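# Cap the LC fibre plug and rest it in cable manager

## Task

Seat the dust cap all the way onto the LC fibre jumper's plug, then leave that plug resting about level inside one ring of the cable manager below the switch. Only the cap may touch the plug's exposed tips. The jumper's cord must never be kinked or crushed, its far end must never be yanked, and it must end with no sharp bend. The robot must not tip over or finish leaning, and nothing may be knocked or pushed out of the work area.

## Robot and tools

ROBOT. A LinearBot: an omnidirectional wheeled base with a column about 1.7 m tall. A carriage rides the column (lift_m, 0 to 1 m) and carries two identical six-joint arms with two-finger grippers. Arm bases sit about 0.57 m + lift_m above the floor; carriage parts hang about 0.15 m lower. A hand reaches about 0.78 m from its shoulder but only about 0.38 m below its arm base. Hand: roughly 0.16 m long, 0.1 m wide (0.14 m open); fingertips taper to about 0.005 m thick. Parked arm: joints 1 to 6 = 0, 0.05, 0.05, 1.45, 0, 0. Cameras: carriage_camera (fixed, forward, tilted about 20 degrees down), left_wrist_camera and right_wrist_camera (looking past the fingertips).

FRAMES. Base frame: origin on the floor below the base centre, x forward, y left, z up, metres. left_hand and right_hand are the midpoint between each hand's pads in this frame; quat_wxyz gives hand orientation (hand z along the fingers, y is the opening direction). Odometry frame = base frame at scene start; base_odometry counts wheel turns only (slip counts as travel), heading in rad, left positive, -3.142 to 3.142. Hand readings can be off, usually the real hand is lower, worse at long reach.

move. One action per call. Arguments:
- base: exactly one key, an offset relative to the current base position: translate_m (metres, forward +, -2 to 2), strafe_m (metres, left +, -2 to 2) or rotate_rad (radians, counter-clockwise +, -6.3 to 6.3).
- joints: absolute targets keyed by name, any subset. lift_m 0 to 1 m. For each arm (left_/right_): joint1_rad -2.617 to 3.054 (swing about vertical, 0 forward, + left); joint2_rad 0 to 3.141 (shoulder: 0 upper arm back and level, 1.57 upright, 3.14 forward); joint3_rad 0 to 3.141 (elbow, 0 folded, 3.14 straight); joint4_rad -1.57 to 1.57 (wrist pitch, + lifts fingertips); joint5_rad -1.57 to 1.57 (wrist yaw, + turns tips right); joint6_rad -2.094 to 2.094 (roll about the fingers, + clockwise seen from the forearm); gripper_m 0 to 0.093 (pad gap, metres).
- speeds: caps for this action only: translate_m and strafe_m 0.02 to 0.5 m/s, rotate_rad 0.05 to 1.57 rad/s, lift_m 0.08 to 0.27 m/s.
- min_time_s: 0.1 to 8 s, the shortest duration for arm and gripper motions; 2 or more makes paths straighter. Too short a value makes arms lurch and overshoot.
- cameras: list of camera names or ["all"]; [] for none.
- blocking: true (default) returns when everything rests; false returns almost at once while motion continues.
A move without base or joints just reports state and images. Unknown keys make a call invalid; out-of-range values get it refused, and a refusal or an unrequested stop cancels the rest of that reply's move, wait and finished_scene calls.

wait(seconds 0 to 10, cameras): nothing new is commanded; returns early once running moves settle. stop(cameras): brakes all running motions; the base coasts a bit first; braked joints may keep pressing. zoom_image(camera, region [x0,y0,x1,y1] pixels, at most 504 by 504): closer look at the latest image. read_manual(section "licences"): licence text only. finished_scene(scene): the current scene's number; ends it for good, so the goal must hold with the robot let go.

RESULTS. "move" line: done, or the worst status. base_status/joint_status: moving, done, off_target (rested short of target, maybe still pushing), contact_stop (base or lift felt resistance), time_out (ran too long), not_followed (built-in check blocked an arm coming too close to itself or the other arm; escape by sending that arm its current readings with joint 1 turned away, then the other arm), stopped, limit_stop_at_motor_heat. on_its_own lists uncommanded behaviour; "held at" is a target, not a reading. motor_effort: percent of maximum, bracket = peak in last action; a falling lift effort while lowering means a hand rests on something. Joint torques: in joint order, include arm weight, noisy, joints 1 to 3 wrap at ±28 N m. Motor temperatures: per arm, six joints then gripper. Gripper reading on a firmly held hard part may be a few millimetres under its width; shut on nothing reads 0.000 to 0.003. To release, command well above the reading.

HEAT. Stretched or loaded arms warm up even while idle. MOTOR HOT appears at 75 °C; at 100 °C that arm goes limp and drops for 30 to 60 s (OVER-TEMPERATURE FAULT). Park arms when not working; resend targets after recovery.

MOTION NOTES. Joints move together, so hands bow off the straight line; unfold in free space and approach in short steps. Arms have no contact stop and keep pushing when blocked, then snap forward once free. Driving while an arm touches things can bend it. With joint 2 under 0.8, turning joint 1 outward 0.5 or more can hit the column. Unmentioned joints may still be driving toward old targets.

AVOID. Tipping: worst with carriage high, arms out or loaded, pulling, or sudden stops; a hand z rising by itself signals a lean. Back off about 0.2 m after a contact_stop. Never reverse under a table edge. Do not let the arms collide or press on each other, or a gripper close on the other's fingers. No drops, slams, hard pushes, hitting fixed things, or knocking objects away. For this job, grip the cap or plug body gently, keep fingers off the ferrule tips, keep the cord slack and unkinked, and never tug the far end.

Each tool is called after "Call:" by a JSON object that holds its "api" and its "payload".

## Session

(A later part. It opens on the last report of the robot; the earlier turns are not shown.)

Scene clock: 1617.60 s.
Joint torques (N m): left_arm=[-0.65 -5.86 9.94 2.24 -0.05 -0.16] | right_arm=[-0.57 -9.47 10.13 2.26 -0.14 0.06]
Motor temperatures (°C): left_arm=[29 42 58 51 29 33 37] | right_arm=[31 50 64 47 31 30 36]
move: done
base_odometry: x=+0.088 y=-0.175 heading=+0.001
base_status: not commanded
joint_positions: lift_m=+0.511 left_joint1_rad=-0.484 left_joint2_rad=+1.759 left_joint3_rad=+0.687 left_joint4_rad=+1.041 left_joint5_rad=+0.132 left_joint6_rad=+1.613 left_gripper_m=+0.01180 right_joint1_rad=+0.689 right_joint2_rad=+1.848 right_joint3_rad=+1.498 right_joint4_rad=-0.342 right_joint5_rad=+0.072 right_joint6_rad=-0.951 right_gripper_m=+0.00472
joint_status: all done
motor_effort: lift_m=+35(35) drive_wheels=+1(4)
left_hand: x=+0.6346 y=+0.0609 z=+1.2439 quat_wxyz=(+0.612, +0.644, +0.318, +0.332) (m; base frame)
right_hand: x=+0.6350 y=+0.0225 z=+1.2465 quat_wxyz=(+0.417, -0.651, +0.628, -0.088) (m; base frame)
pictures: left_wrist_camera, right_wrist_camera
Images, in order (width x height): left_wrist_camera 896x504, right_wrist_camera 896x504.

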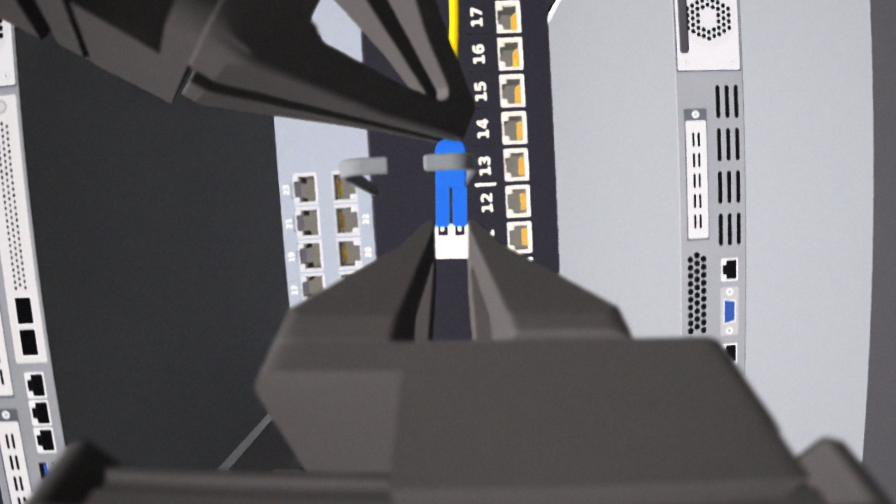

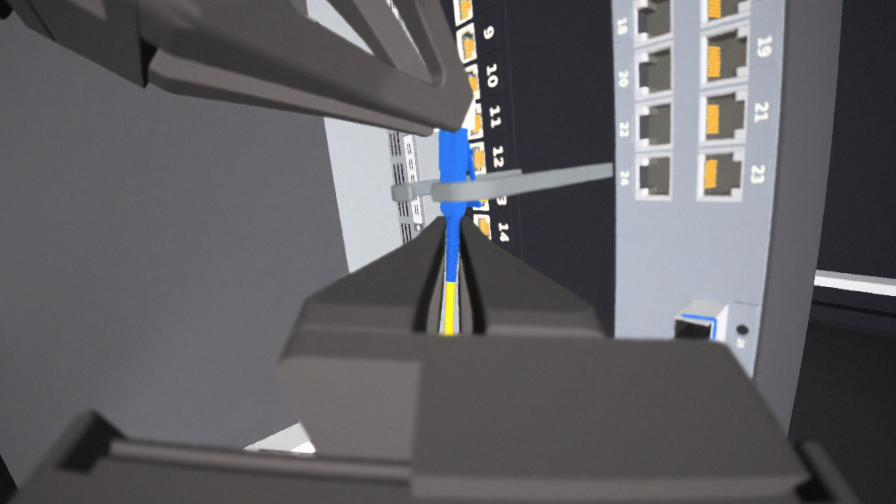

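Call:
{"api": "move", "payload": {"joints": {"left_joint1_rad":-0.5003,"left_joint2_rad":1.7755,"left_joint3_rad":0.7250,"left_joint5_rad":0.1107}, "min_time_s": 1.0, "cameras": ["left_wrist_camera", "right_wrist_camera"]}}

Call:
{"api": "zoom_image", "payload": {"camera": "left_wrist_camera", "region": [430, 210, 474, 264]}}

Call:
{"api": "zoom_image", "payload": {"camera": "right_wrist_camera", "region": [425, 100, 475, 140]}}

Scene clock: 1638.27 s.
Joint torques (N m): left_arm=[-0.69 -6.05 9.55 2.24 -0.04 -0.17] | right_arm=[-0.58 -9.47 10.1 2.26 -0.12 0.06]
Motor temperatures (°C): left_arm=[29 43 59 52 29 33 37] | right_arm=[31 50 64 47 31 30 36]
move: done
base_odometry: x=+0.088 y=-0.175 heading=+0.001
base_status: not commanded
joint_positions: lift_m=+0.511 left_joint1_rad=-0.491 left_joint2_rad=+1.763 left_joint3_rad=+0.692 left_joint4_rad=+1.041 left_joint5_rad=+0.121 left_joint6_rad=+1.613 left_gripper_m=+0.01180 right_joint1_rad=+0.689 right_joint2_rad=+1.848 right_joint3_rad=+1.498 right_joint4_rad=-0.342 right_joint5_rad=+0.070 right_joint6_rad=-0.951 right_gripper_m=+0.00472
joint_status: all done
motor_effort: lift_m=+35(35) drive_wheels=+0(4)
left_hand: x=+0.6349 y=+0.0586 z=+1.2441 quat_wxyz=(+0.612, +0.643, +0.319, +0.333) (m; base frame)
right_hand: x=+0.6348 y=+0.0228 z=+1.2465 quat_wxyz=(+0.417, -0.651, +0.628, -0.087) (m; base frame)
pictures: left_wrist_camera, right_wrist_camera
Images, in order (width x height): left_wrist_camera 896x504, right_wrist_camera 896x504.

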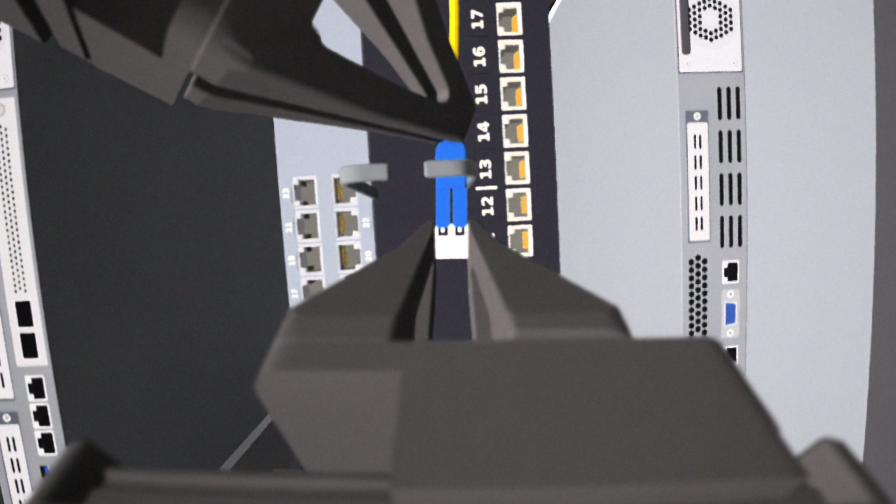

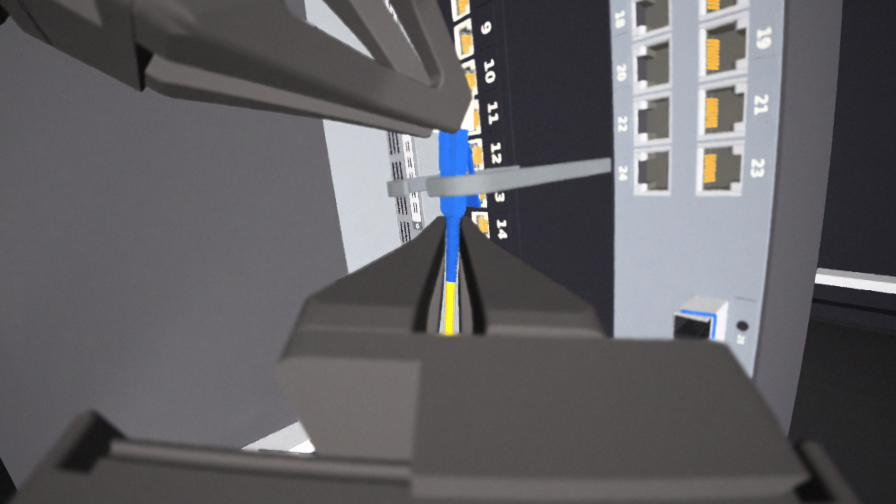

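Scaled by 9.333 from the camera's 896x504 image, which has a finer 1280x720 frame.

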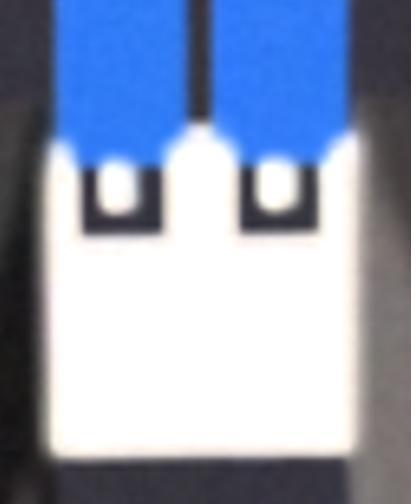

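Scaled by 10.080 from the camera's 896x504 image, which has a finer 1280x720 frame.

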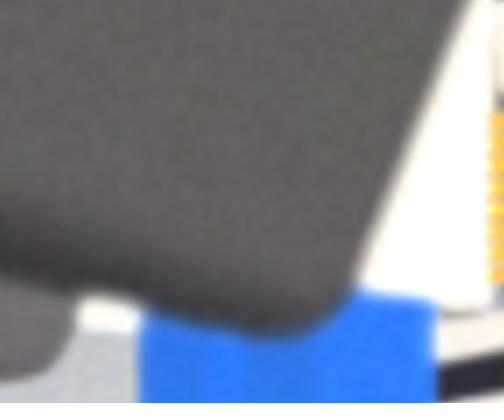

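Call:
{"api": "move", "payload": {"joints": {"right_joint1_rad":0.699,"right_joint5_rad":0.0820}, "min_time_s": 1.0, "cameras": ["left_wrist_camera", "right_wrist_camera"]}}

Call:
{"api": "zoom_image", "payload": {"camera": "left_wrist_camera", "region": [430, 210, 474, 264]}}

Call:
{"api": "zoom_image", "payload": {"camera": "right_wrist_camera", "region": [425, 100, 475, 140]}}

Scene clock: 1655.60 s.
Joint torques (N m): left_arm=[-0.7 -6.05 9.59 2.24 -0.03 -0.17] | right_arm=[0.72 -9.46 10.11 2.26 0.06 0.06]
Motor temperatures (°C): left_arm=[29 43 59 52 29 33 37] | right_arm=[31 50 64 47 31 30 36]
move: done
base_odometry: x=+0.088 y=-0.175 heading=+0.001
base_status: not commanded
joint_positions: lift_m=+0.511 left_joint1_rad=-0.491 left_joint2_rad=+1.763 left_joint3_rad=+0.692 left_joint4_rad=+1.041 left_joint5_rad=+0.121 left_joint6_rad=+1.613 left_gripper_m=+0.01180 right_joint1_rad=+0.692 right_joint2_rad=+1.848 right_joint3_rad=+1.498 right_joint4_rad=-0.342 right_joint5_rad=+0.076 right_joint6_rad=-0.951 right_gripper_m=+0.00472
joint_status: all done
motor_effort: lift_m=+35(35) drive_wheels=-2(4)
left_hand: x=+0.6349 y=+0.0586 z=+1.2441 quat_wxyz=(+0.612, +0.643, +0.319, +0.333) (m; base frame)
right_hand: x=+0.6345 y=+0.0231 z=+1.2466 quat_wxyz=(+0.417, -0.651, +0.628, -0.089) (m; base frame)
pictures: left_wrist_camera, right_wrist_camera
Images, in order (width x height): left_wrist_camera 896x504, right_wrist_camera 896x504.

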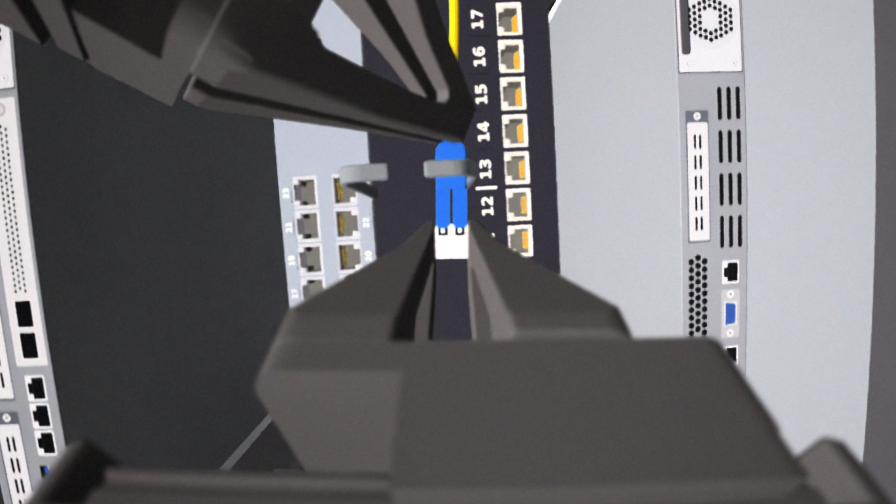

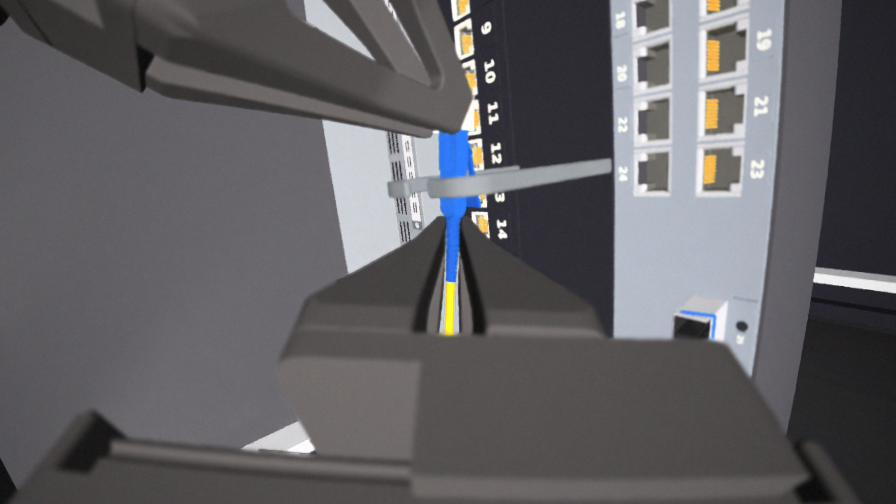

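Scaled by 9.333 from the camera's 896x504 image, which has a finer 1280x720 frame.

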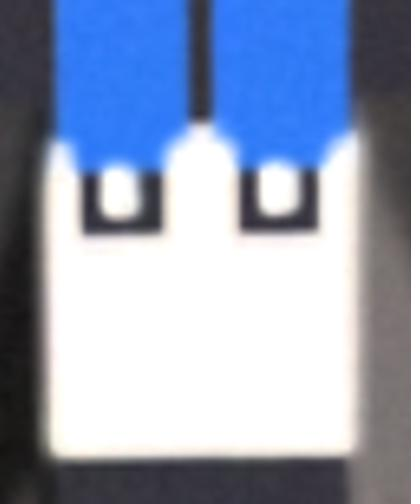

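Scaled by 10.080 from the camera's 896x504 image, which has a finer 1280x720 frame.

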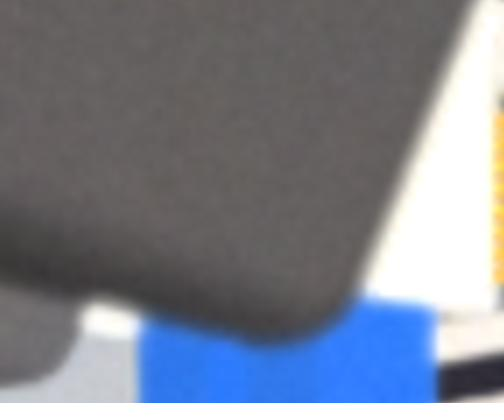

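Call:
{"api": "move", "payload": {"joints": {"left_joint1_rad":-0.5083,"left_joint2_rad":1.7791,"left_joint3_rad":0.7290,"left_joint5_rad":0.1027,"right_joint1_rad":0.703,"right_joint5_rad":0.0860}, "min_time_s": 1.0, "cameras": ["left_wrist_camera", "right_wrist_camera"]}}

Call:
{"api": "zoom_image", "payload": {"camera": "left_wrist_camera", "region": [430, 210, 474, 264]}}

Call:
{"api": "zoom_image", "payload": {"camera": "right_wrist_camera", "region": [425, 100, 475, 140]}}

Scene clock: 1663.07 s.
Joint torques (N m): left_arm=[-0.85 -5.91 9.89 2.22 0 -0.16] | right_arm=[0.87 -9.47 10.13 2.25 0.02 0.06]
Motor temperatures (°C): left_arm=[29 43 60 52 29 33 37] | right_arm=[31 50 64 47 31 30 36]
move: done
base_odometry: x=+0.088 y=-0.175 heading=+0.001
base_status: not commanded
joint_positions: lift_m=+0.511 left_joint1_rad=-0.497 left_joint2_rad=+1.765 left_joint3_rad=+0.692 left_joint4_rad=+1.043 left_joint5_rad=+0.109 left_joint6_rad=+1.613 left_gripper_m=+0.01180 right_joint1_rad=+0.694 right_joint2_rad=+1.848 right_joint3_rad=+1.498 right_joint4_rad=-0.342 right_joint5_rad=+0.083 right_joint6_rad=-0.951 right_gripper_m=+0.00472
joint_status: all done
motor_effort: lift_m=+35(35) drive_wheels=+0(5)
left_hand: x=+0.6348 y=+0.0579 z=+1.2438 quat_wxyz=(+0.611, +0.642, +0.320, +0.335) (m; base frame)
right_hand: x=+0.6345 y=+0.0231 z=+1.2466 quat_wxyz=(+0.416, -0.651, +0.628, -0.092) (m; base frame)
pictures: left_wrist_camera, right_wrist_camera
Images, in order (width x height): left_wrist_camera 896x504, right_wrist_camera 896x504.

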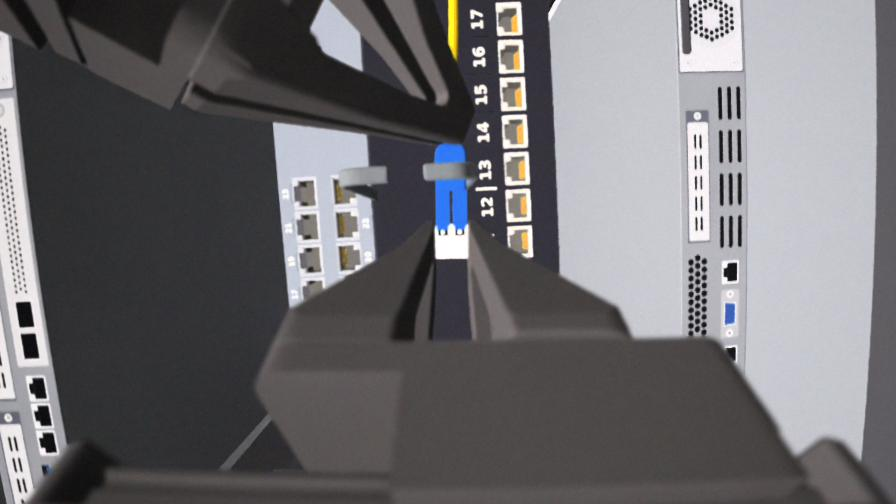

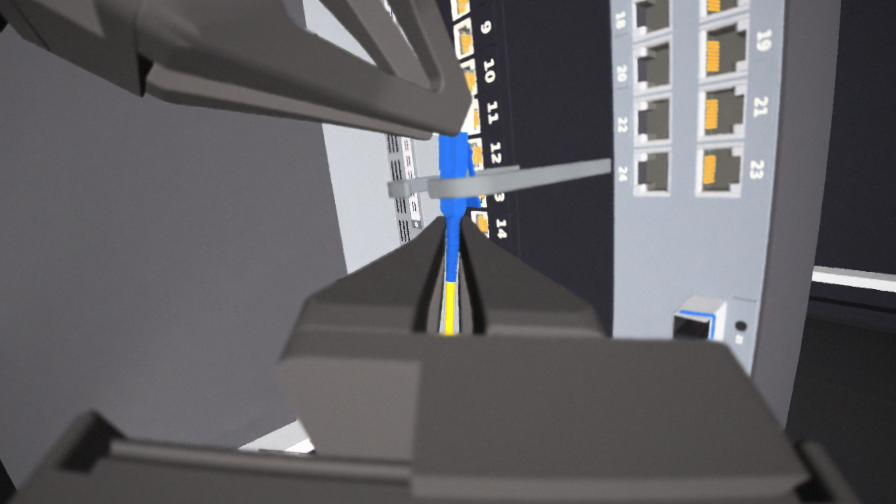

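Scaled by 9.333 from the camera's 896x504 image, which has a finer 1280x720 frame.

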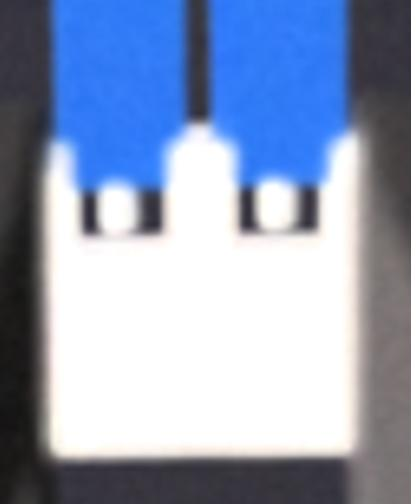

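Scaled by 10.080 from the camera's 896x504 image, which has a finer 1280x720 frame.

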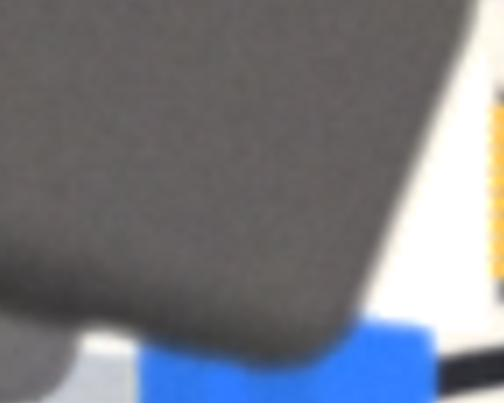

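Call:
{"api": "move", "payload": {"joints": {"left_joint1_rad":-0.5190,"left_joint2_rad":1.7840,"left_joint3_rad":0.7345,"left_joint5_rad":0.0927,"right_joint1_rad":0.709,"right_joint5_rad":0.0920}, "min_time_s": 1.2, "cameras": ["left_wrist_camera", "right_wrist_camera"]}}

Call:
{"api": "zoom_image", "payload": {"camera": "left_wrist_camera", "region": [430, 210, 474, 264]}}

Call:
{"api": "zoom_image", "payload": {"camera": "right_wrist_camera", "region": [410, 100, 490, 160]}}

Scene clock: 1671.20 s.
Joint torques (N m): left_arm=[-1.05 -6.08 9.73 2.22 0.07 -0.16] | right_arm=[1.22 -9.46 10.11 2.26 -0.07 0.05]
Motor temperatures (°C): left_arm=[29 44 60 53 29 33 37] | right_arm=[31 50 64 47 31 30 36]
move: done
base_odometry: x=+0.088 y=-0.175 heading=+0.001
base_status: not commanded
joint_positions: lift_m=+0.511 left_joint1_rad=-0.505 left_joint2_rad=+1.771 left_joint3_rad=+0.700 left_joint4_rad=+1.043 left_joint5_rad=+0.092 left_joint6_rad=+1.613 left_gripper_m=+0.01180 right_joint1_rad=+0.697 right_joint2_rad=+1.848 right_joint3_rad=+1.498 right_joint4_rad=-0.342 right_joint5_rad=+0.099 right_joint6_rad=-0.951 right_gripper_m=+0.00472
joint_status: all done
motor_effort: lift_m=+35(35) drive_wheels=-3(4)
left_hand: x=+0.6360 y=+0.0559 z=+1.2438 quat_wxyz=(+0.610, +0.640, +0.323, +0.338) (m; base frame)
right_hand: x=+0.6353 y=+0.0220 z=+1.2469 quat_wxyz=(+0.416, -0.649, +0.630, -0.098) (m; base frame)
pictures: left_wrist_camera, right_wrist_camera
Images, in order (width x height): left_wrist_camera 896x504, right_wrist_camera 896x504.

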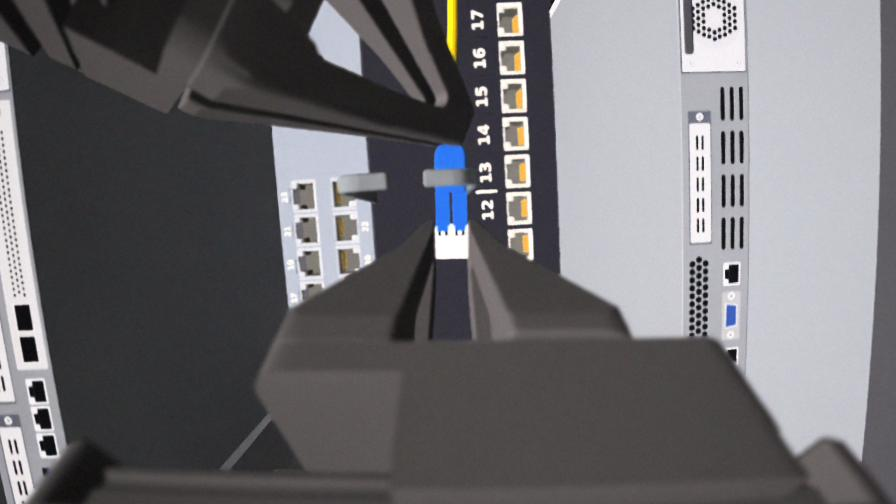

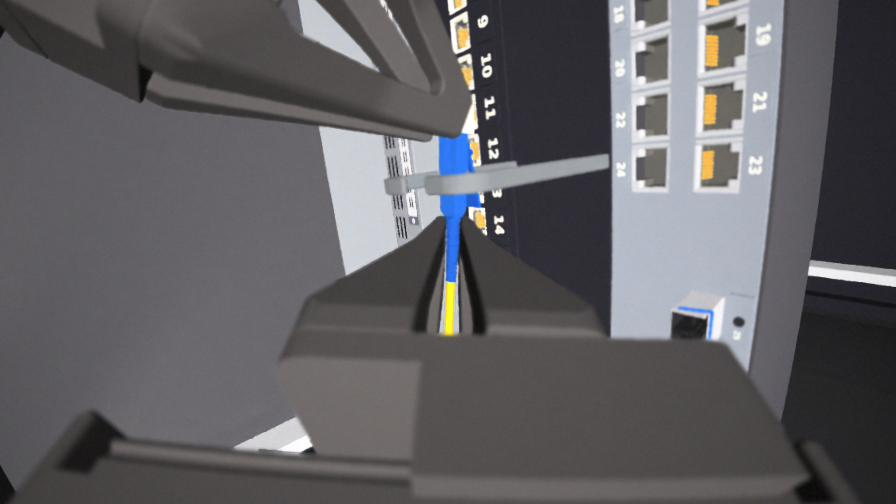

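Scaled by 9.333 from the camera's 896x504 image, which has a finer 1280x720 frame.

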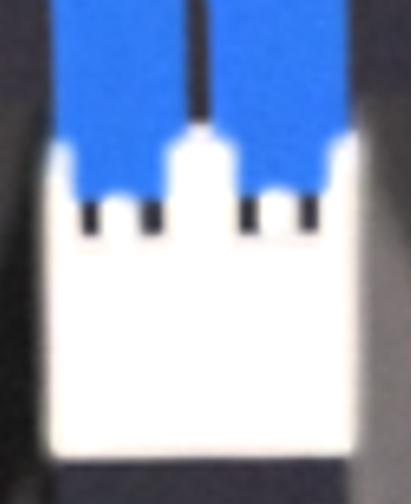

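Scaled by 6.300 from the camera's 896x504 image, which has a finer 1280x720 frame.

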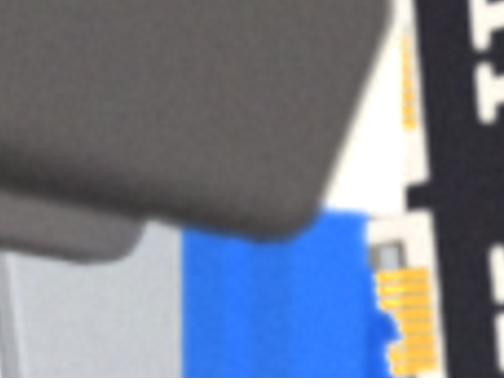

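Call:
{"api": "move", "payload": {"joints": {"left_joint1_rad":-0.5290,"left_joint2_rad":1.7885,"left_joint3_rad":0.7395,"left_joint5_rad":0.0827,"right_joint1_rad":0.711,"right_joint5_rad":0.0750}, "min_time_s": 1.2, "cameras": ["left_wrist_camera", "right_wrist_camera"]}}

Call:
{"api": "zoom_image", "payload": {"camera": "left_wrist_camera", "region": [430, 210, 474, 264]}}

Call:
{"api": "zoom_image", "payload": {"camera": "right_wrist_camera", "region": [410, 100, 490, 160]}}

Scene clock: 1684.20 s.
Joint torques (N m): left_arm=[-1.25 -6.01 9.89 2.22 0.12 -0.16] | right_arm=[1.42 -9.46 10.1 2.26 -0.27 0.04]
Motor temperatures (°C): left_arm=[29 44 58 53 29 33 37] | right_arm=[31 50 64 47 31 30 36]
move: off_target
base_odometry: x=+0.088 y=-0.175 heading=+0.001
base_status: not commanded
joint_positions: lift_m=+0.511 left_joint1_rad=-0.513 left_joint2_rad=+1.774 left_joint3_rad=+0.703 left_joint4_rad=+1.043 left_joint5_rad=+0.076 left_joint6_rad=+1.613 left_gripper_m=+0.01180 right_joint1_rad=+0.697 right_joint2_rad=+1.848 right_joint3_rad=+1.498 right_joint4_rad=-0.342 right_joint5_rad=+0.100 right_joint6_rad=-0.949 right_gripper_m=+0.00472
joint_status: right_joint5_rad off_target (ended at +0.100, target +0.075); the others done
motor_effort: lift_m=+35(35) drive_wheels=+0(5)
left_hand: x=+0.6364 y=+0.0545 z=+1.2438 quat_wxyz=(+0.608, +0.639, +0.325, +0.341) (m; base frame)
right_hand: x=+0.6354 y=+0.0218 z=+1.2468 quat_wxyz=(+0.415, -0.648, +0.630, -0.098) (m; base frame)
pictures: left_wrist_camera, right_wrist_camera
Images, in order (width x height): left_wrist_camera 896x504, right_wrist_camera 896x504.

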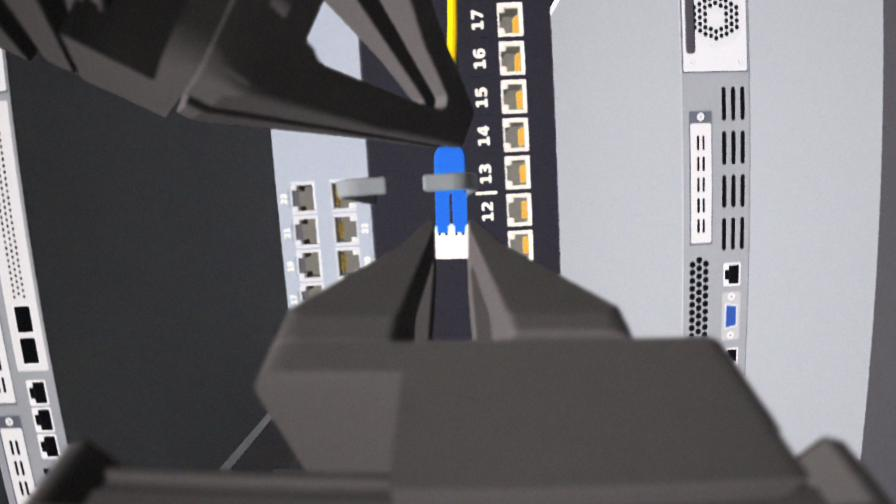

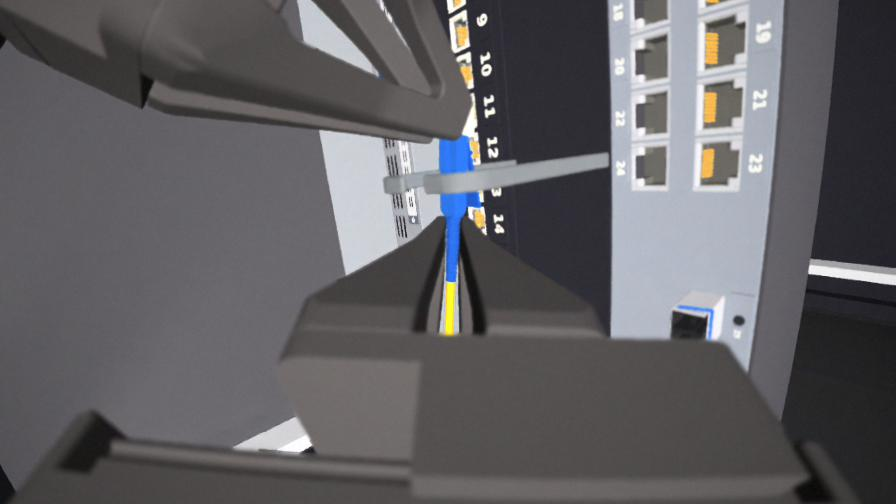

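Scaled by 9.333 from the camera's 896x504 image, which has a finer 1280x720 frame.

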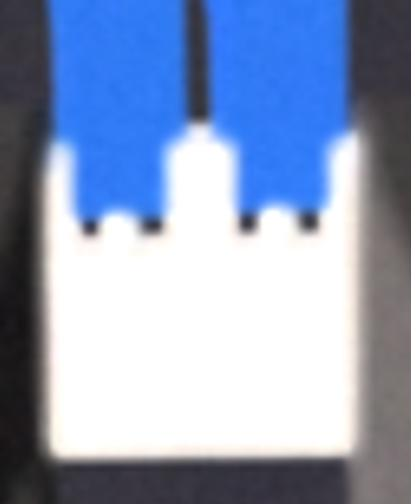

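Scaled by 6.300 from the camera's 896x504 image, which has a finer 1280x720 frame.

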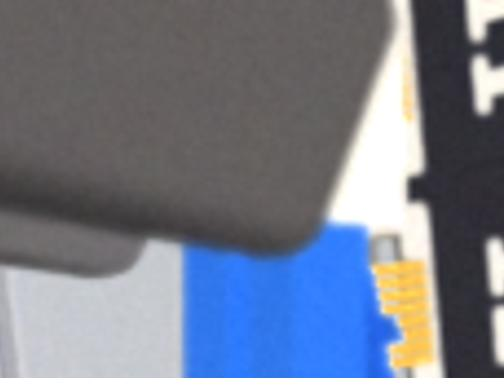

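Call:
{"api": "move", "payload": {"joints": {"left_joint1_rad":-0.5410,"left_joint2_rad":1.7945,"left_joint3_rad":0.7460,"left_joint5_rad":0.0707,"right_joint1_rad":0.715,"right_joint5_rad":0.0580}, "min_time_s": 1.3, "cameras": ["left_wrist_camera", "right_wrist_camera"]}}

Call:
{"api": "zoom_image", "payload": {"camera": "left_wrist_camera", "region": [430, 210, 474, 264]}}

Call:
{"api": "zoom_image", "payload": {"camera": "right_wrist_camera", "region": [410, 110, 490, 170]}}

Scene clock: 1693.97 s.
Joint torques (N m): left_arm=[-1.51 -5.87 10.07 2.22 0.2 -0.16] | right_arm=[1.8 -9.46 10.11 2.26 -0.48 0.02]
Motor temperatures (°C): left_arm=[29 44 59 53 29 33 37] | right_arm=[31 50 64 47 31 30 36]
move: off_target
base_odometry: x=+0.088 y=-0.175 heading=+0.001
base_status: not commanded
joint_positions: lift_m=+0.511 left_joint1_rad=-0.521 left_joint2_rad=+1.779 left_joint3_rad=+0.707 left_joint4_rad=+1.044 left_joint5_rad=+0.056 left_joint6_rad=+1.613 left_gripper_m=+0.01180 right_joint1_rad=+0.697 right_joint2_rad=+1.848 right_joint3_rad=+1.498 right_joint4_rad=-0.342 right_joint5_rad=+0.103 right_joint6_rad=-0.947 right_gripper_m=+0.00471
joint_status: right_joint5_rad off_target (ended at +0.103, target +0.058); the others done
motor_effort: lift_m=+35(35) drive_wheels=-2(4)
left_hand: x=+0.6371 y=+0.0533 z=+1.2436 quat_wxyz=(+0.606, +0.637, +0.329, +0.344) (m; base frame)
right_hand: x=+0.6356 y=+0.0214 z=+1.2468 quat_wxyz=(+0.415, -0.647, +0.631, -0.099) (m; base frame)
pictures: left_wrist_camera, right_wrist_camera
Images, in order (width x height): left_wrist_camera 896x504, right_wrist_camera 896x504.

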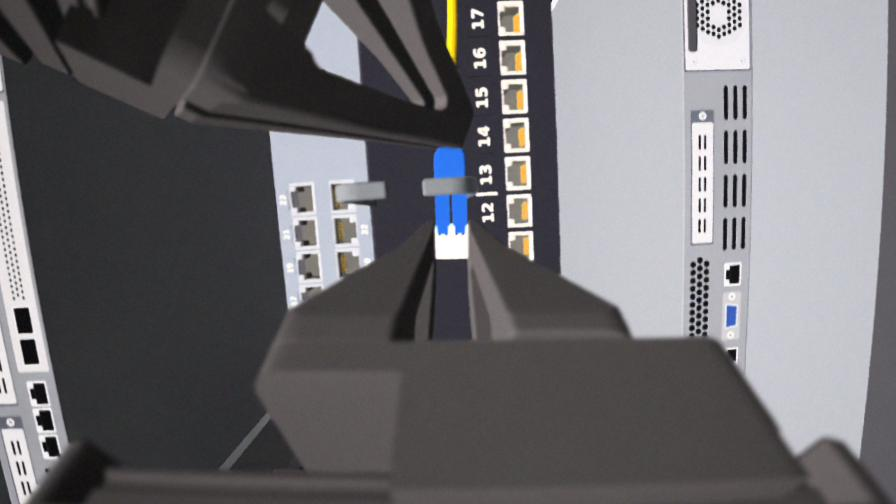

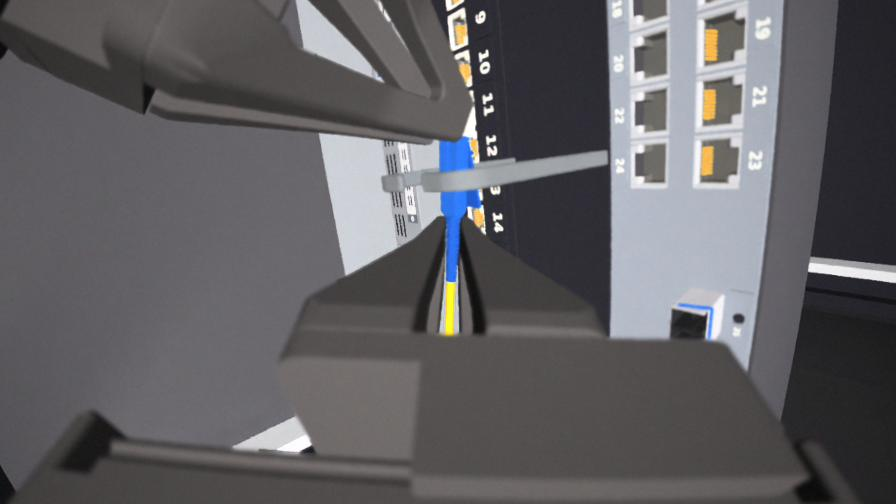

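Scaled by 9.333 from the camera's 896x504 image, which has a finer 1280x720 frame.

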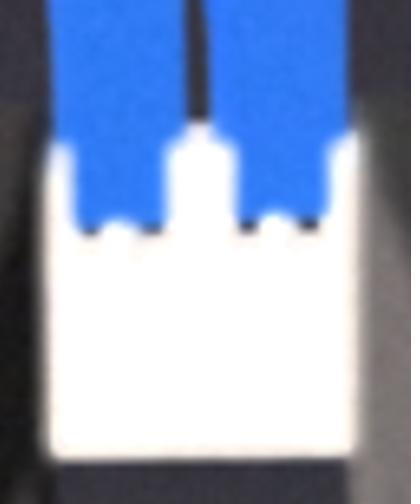

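Scaled by 6.300 from the camera's 896x504 image, which has a finer 1280x720 frame.

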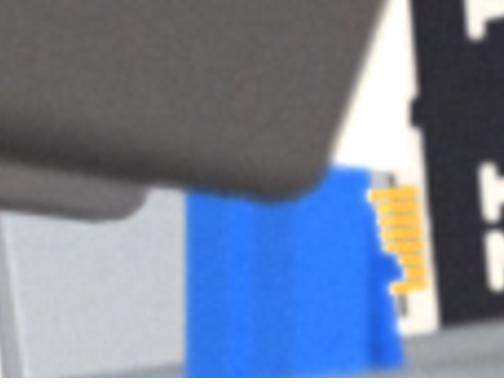

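Call:
{"api": "move", "payload": {"joints": {"left_joint1_rad":-0.5410,"left_joint5_rad":0.1250,"right_joint1_rad":0.715,"right_joint5_rad":0.0150}, "min_time_s": 1.3, "cameras": ["left_wrist_camera", "right_wrist_camera"]}}

Call:
{"api": "zoom_image", "payload": {"camera": "left_wrist_camera", "region": [430, 210, 474, 264]}}

Call:
{"api": "zoom_image", "payload": {"camera": "right_wrist_camera", "region": [410, 110, 490, 170]}}

Scene clock: 1712.90 s.
Joint torques (N m): left_arm=[-1.55 -5.86 10.06 2.22 0.65 -0.16] | right_arm=[1.81 -9.46 10.13 2.27 -0.91 0.01]
Motor temperatures (°C): left_arm=[29 43 59 54 29 33 37] | right_arm=[31 50 64 47 32 30 36]
move: off_target
base_odometry: x=+0.088 y=-0.175 heading=+0.001
base_status: not commanded
joint_positions: lift_m=+0.511 left_joint1_rad=-0.521 left_joint2_rad=+1.779 left_joint3_rad=+0.707 left_joint4_rad=+1.044 left_joint5_rad=+0.061 left_joint6_rad=+1.613 left_gripper_m=+0.01180 right_joint1_rad=+0.697 right_joint2_rad=+1.848 right_joint3_rad=+1.498 right_joint4_rad=-0.343 right_joint5_rad=+0.101 right_joint6_rad=-0.947 right_gripper_m=+0.00471
joint_status: left_joint5_rad off_target (ended at +0.061, target +0.125); right_joint5_rad off_target (ended at +0.101, target +0.015); the others done
motor_effort: lift_m=+35(35) drive_wheels=-1(5)
left_hand: x=+0.6367 y=+0.0527 z=+1.2436 quat_wxyz=(+0.607, +0.638, +0.327, +0.343) (m; base frame)
right_hand: x=+0.6353 y=+0.0216 z=+1.2467 quat_wxyz=(+0.415, -0.648, +0.631, -0.098) (m; base frame)
pictures: left_wrist_camera, right_wrist_camera
Images, in order (width x height): left_wrist_camera 896x504, right_wrist_camera 896x504.

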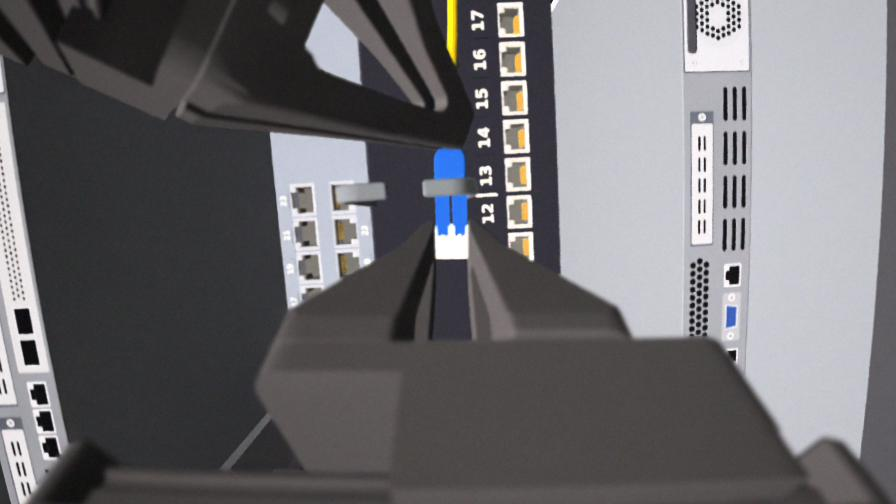

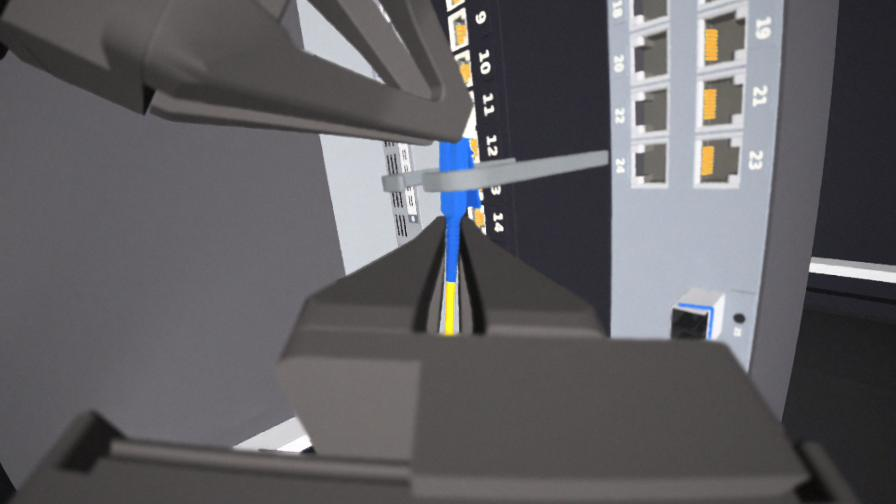

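Scaled by 9.333 from the camera's 896x504 image, which has a finer 1280x720 frame.

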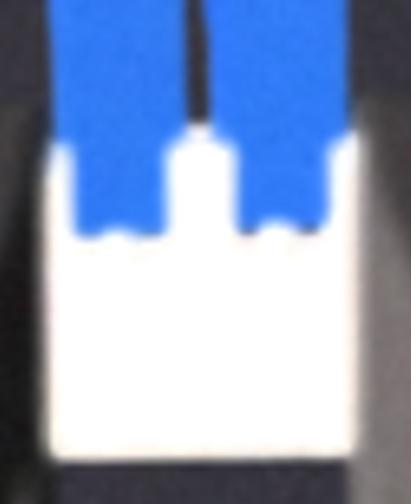

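Scaled by 6.300 from the camera's 896x504 image, which has a finer 1280x720 frame.

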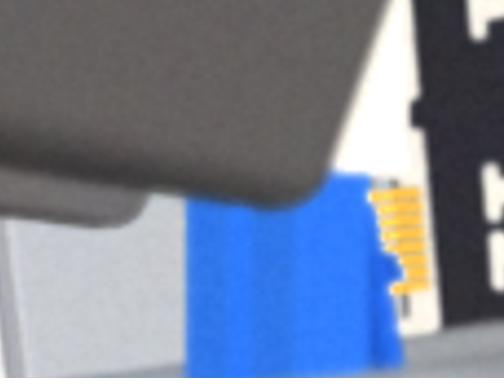

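Call:
{"api": "move", "payload": {"joints": {"left_joint1_rad":-0.5520,"left_joint5_rad":0.1650,"right_joint1_rad":0.724,"right_joint5_rad":-0.0250}, "min_time_s": 1.3, "cameras": ["left_wrist_camera", "right_wrist_camera"]}}

Call:
{"api": "zoom_image", "payload": {"camera": "left_wrist_camera", "region": [430, 210, 474, 264]}}

Call:
{"api": "zoom_image", "payload": {"camera": "right_wrist_camera", "region": [410, 110, 490, 170]}}

Scene clock: 1718.80 s.
Joint torques (N m): left_arm=[-2.41 -5.87 10.09 2.22 0.97 -0.17] | right_arm=[2.73 -9.44 10.1 2.29 -1.29 -0.02]
Motor temperatures (°C): left_arm=[29 43 59 54 29 33 37] | right_arm=[31 50 64 47 32 30 36]
move: off_target
base_odometry: x=+0.088 y=-0.175 heading=+0.001
base_status: not commanded
joint_positions: lift_m=+0.511 left_joint1_rad=-0.521 left_joint2_rad=+1.779 left_joint3_rad=+0.707 left_joint4_rad=+1.044 left_joint5_rad=+0.067 left_joint6_rad=+1.613 left_gripper_m=+0.01180 right_joint1_rad=+0.697 right_joint2_rad=+1.848 right_joint3_rad=+1.498 right_joint4_rad=-0.345 right_joint5_rad=+0.096 right_joint6_rad=-0.945 right_gripper_m=+0.00471
joint_status: left_joint1_rad off_target (ended at -0.521, target -0.552); left_joint5_rad off_target (ended at +0.067, target +0.165); right_joint1_rad off_target (ended at +0.697, target +0.724); right_joint5_rad off_target (ended at +0.096, target -0.025)
motor_effort: lift_m=+35(35) drive_wheels=+0(4)
left_hand: x=+0.6361 y=+0.0518 z=+1.2436 quat_wxyz=(+0.608, +0.639, +0.325, +0.341) (m; base frame)
right_hand: x=+0.6347 y=+0.0221 z=+1.2463 quat_wxyz=(+0.415, -0.648, +0.632, -0.096) (m; base frame)
pictures: left_wrist_camera, right_wrist_camera
Images, in order (width x height): left_wrist_camera 896x504, right_wrist_camera 896x504.

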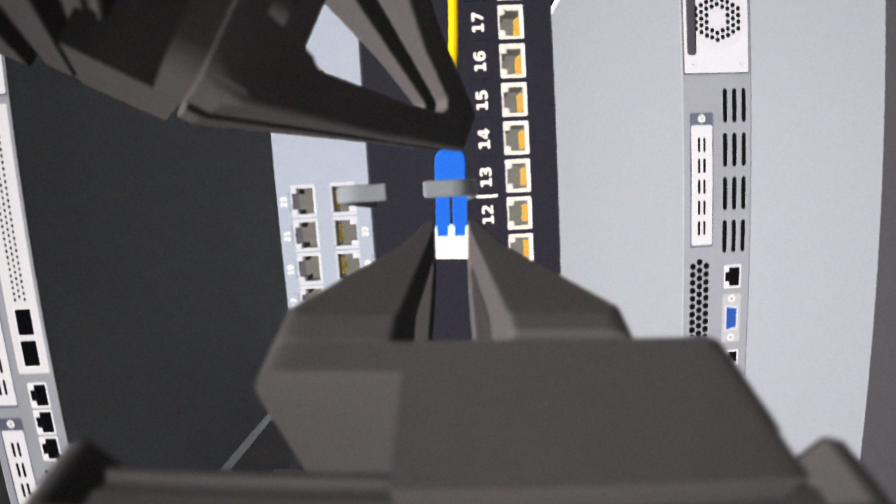

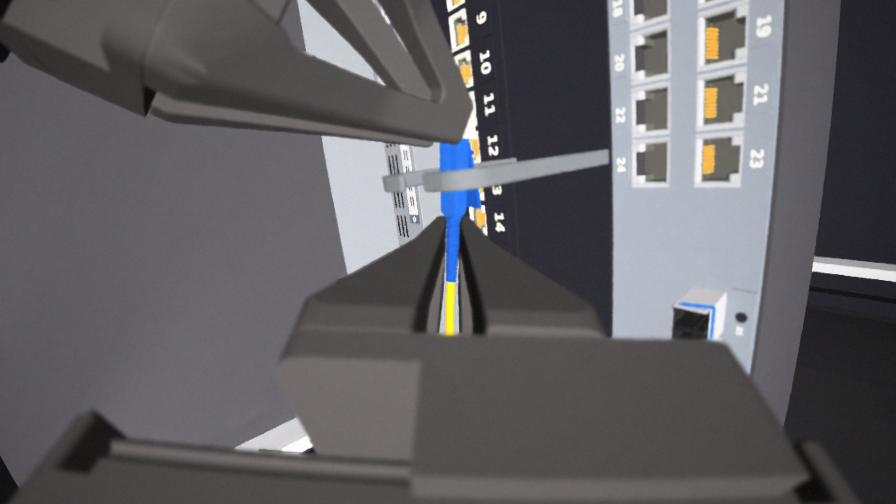

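Scaled by 9.333 from the camera's 896x504 image, which has a finer 1280x720 frame.

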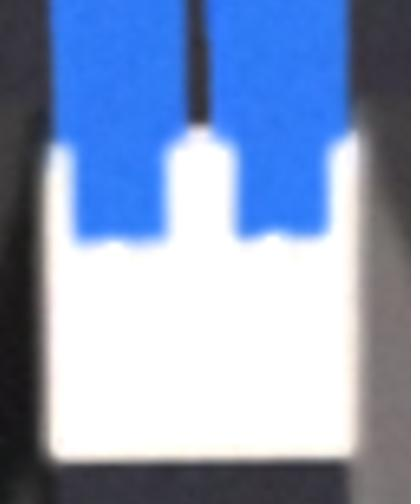

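Scaled by 6.300 from the camera's 896x504 image, which has a finer 1280x720 frame.

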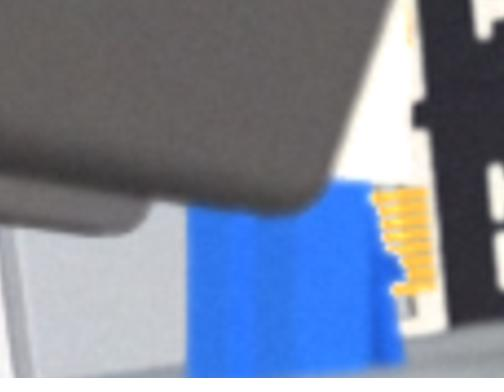

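Call:
{"api": "zoom_image", "payload": {"camera": "left_wrist_camera", "region": [425, 165, 480, 265]}}

Scaled by 5.040 from the camera's 896x504 image, which has a finer 1280x720 frame.

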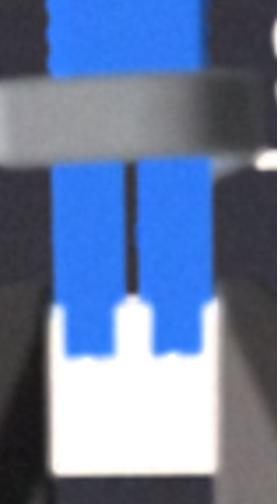

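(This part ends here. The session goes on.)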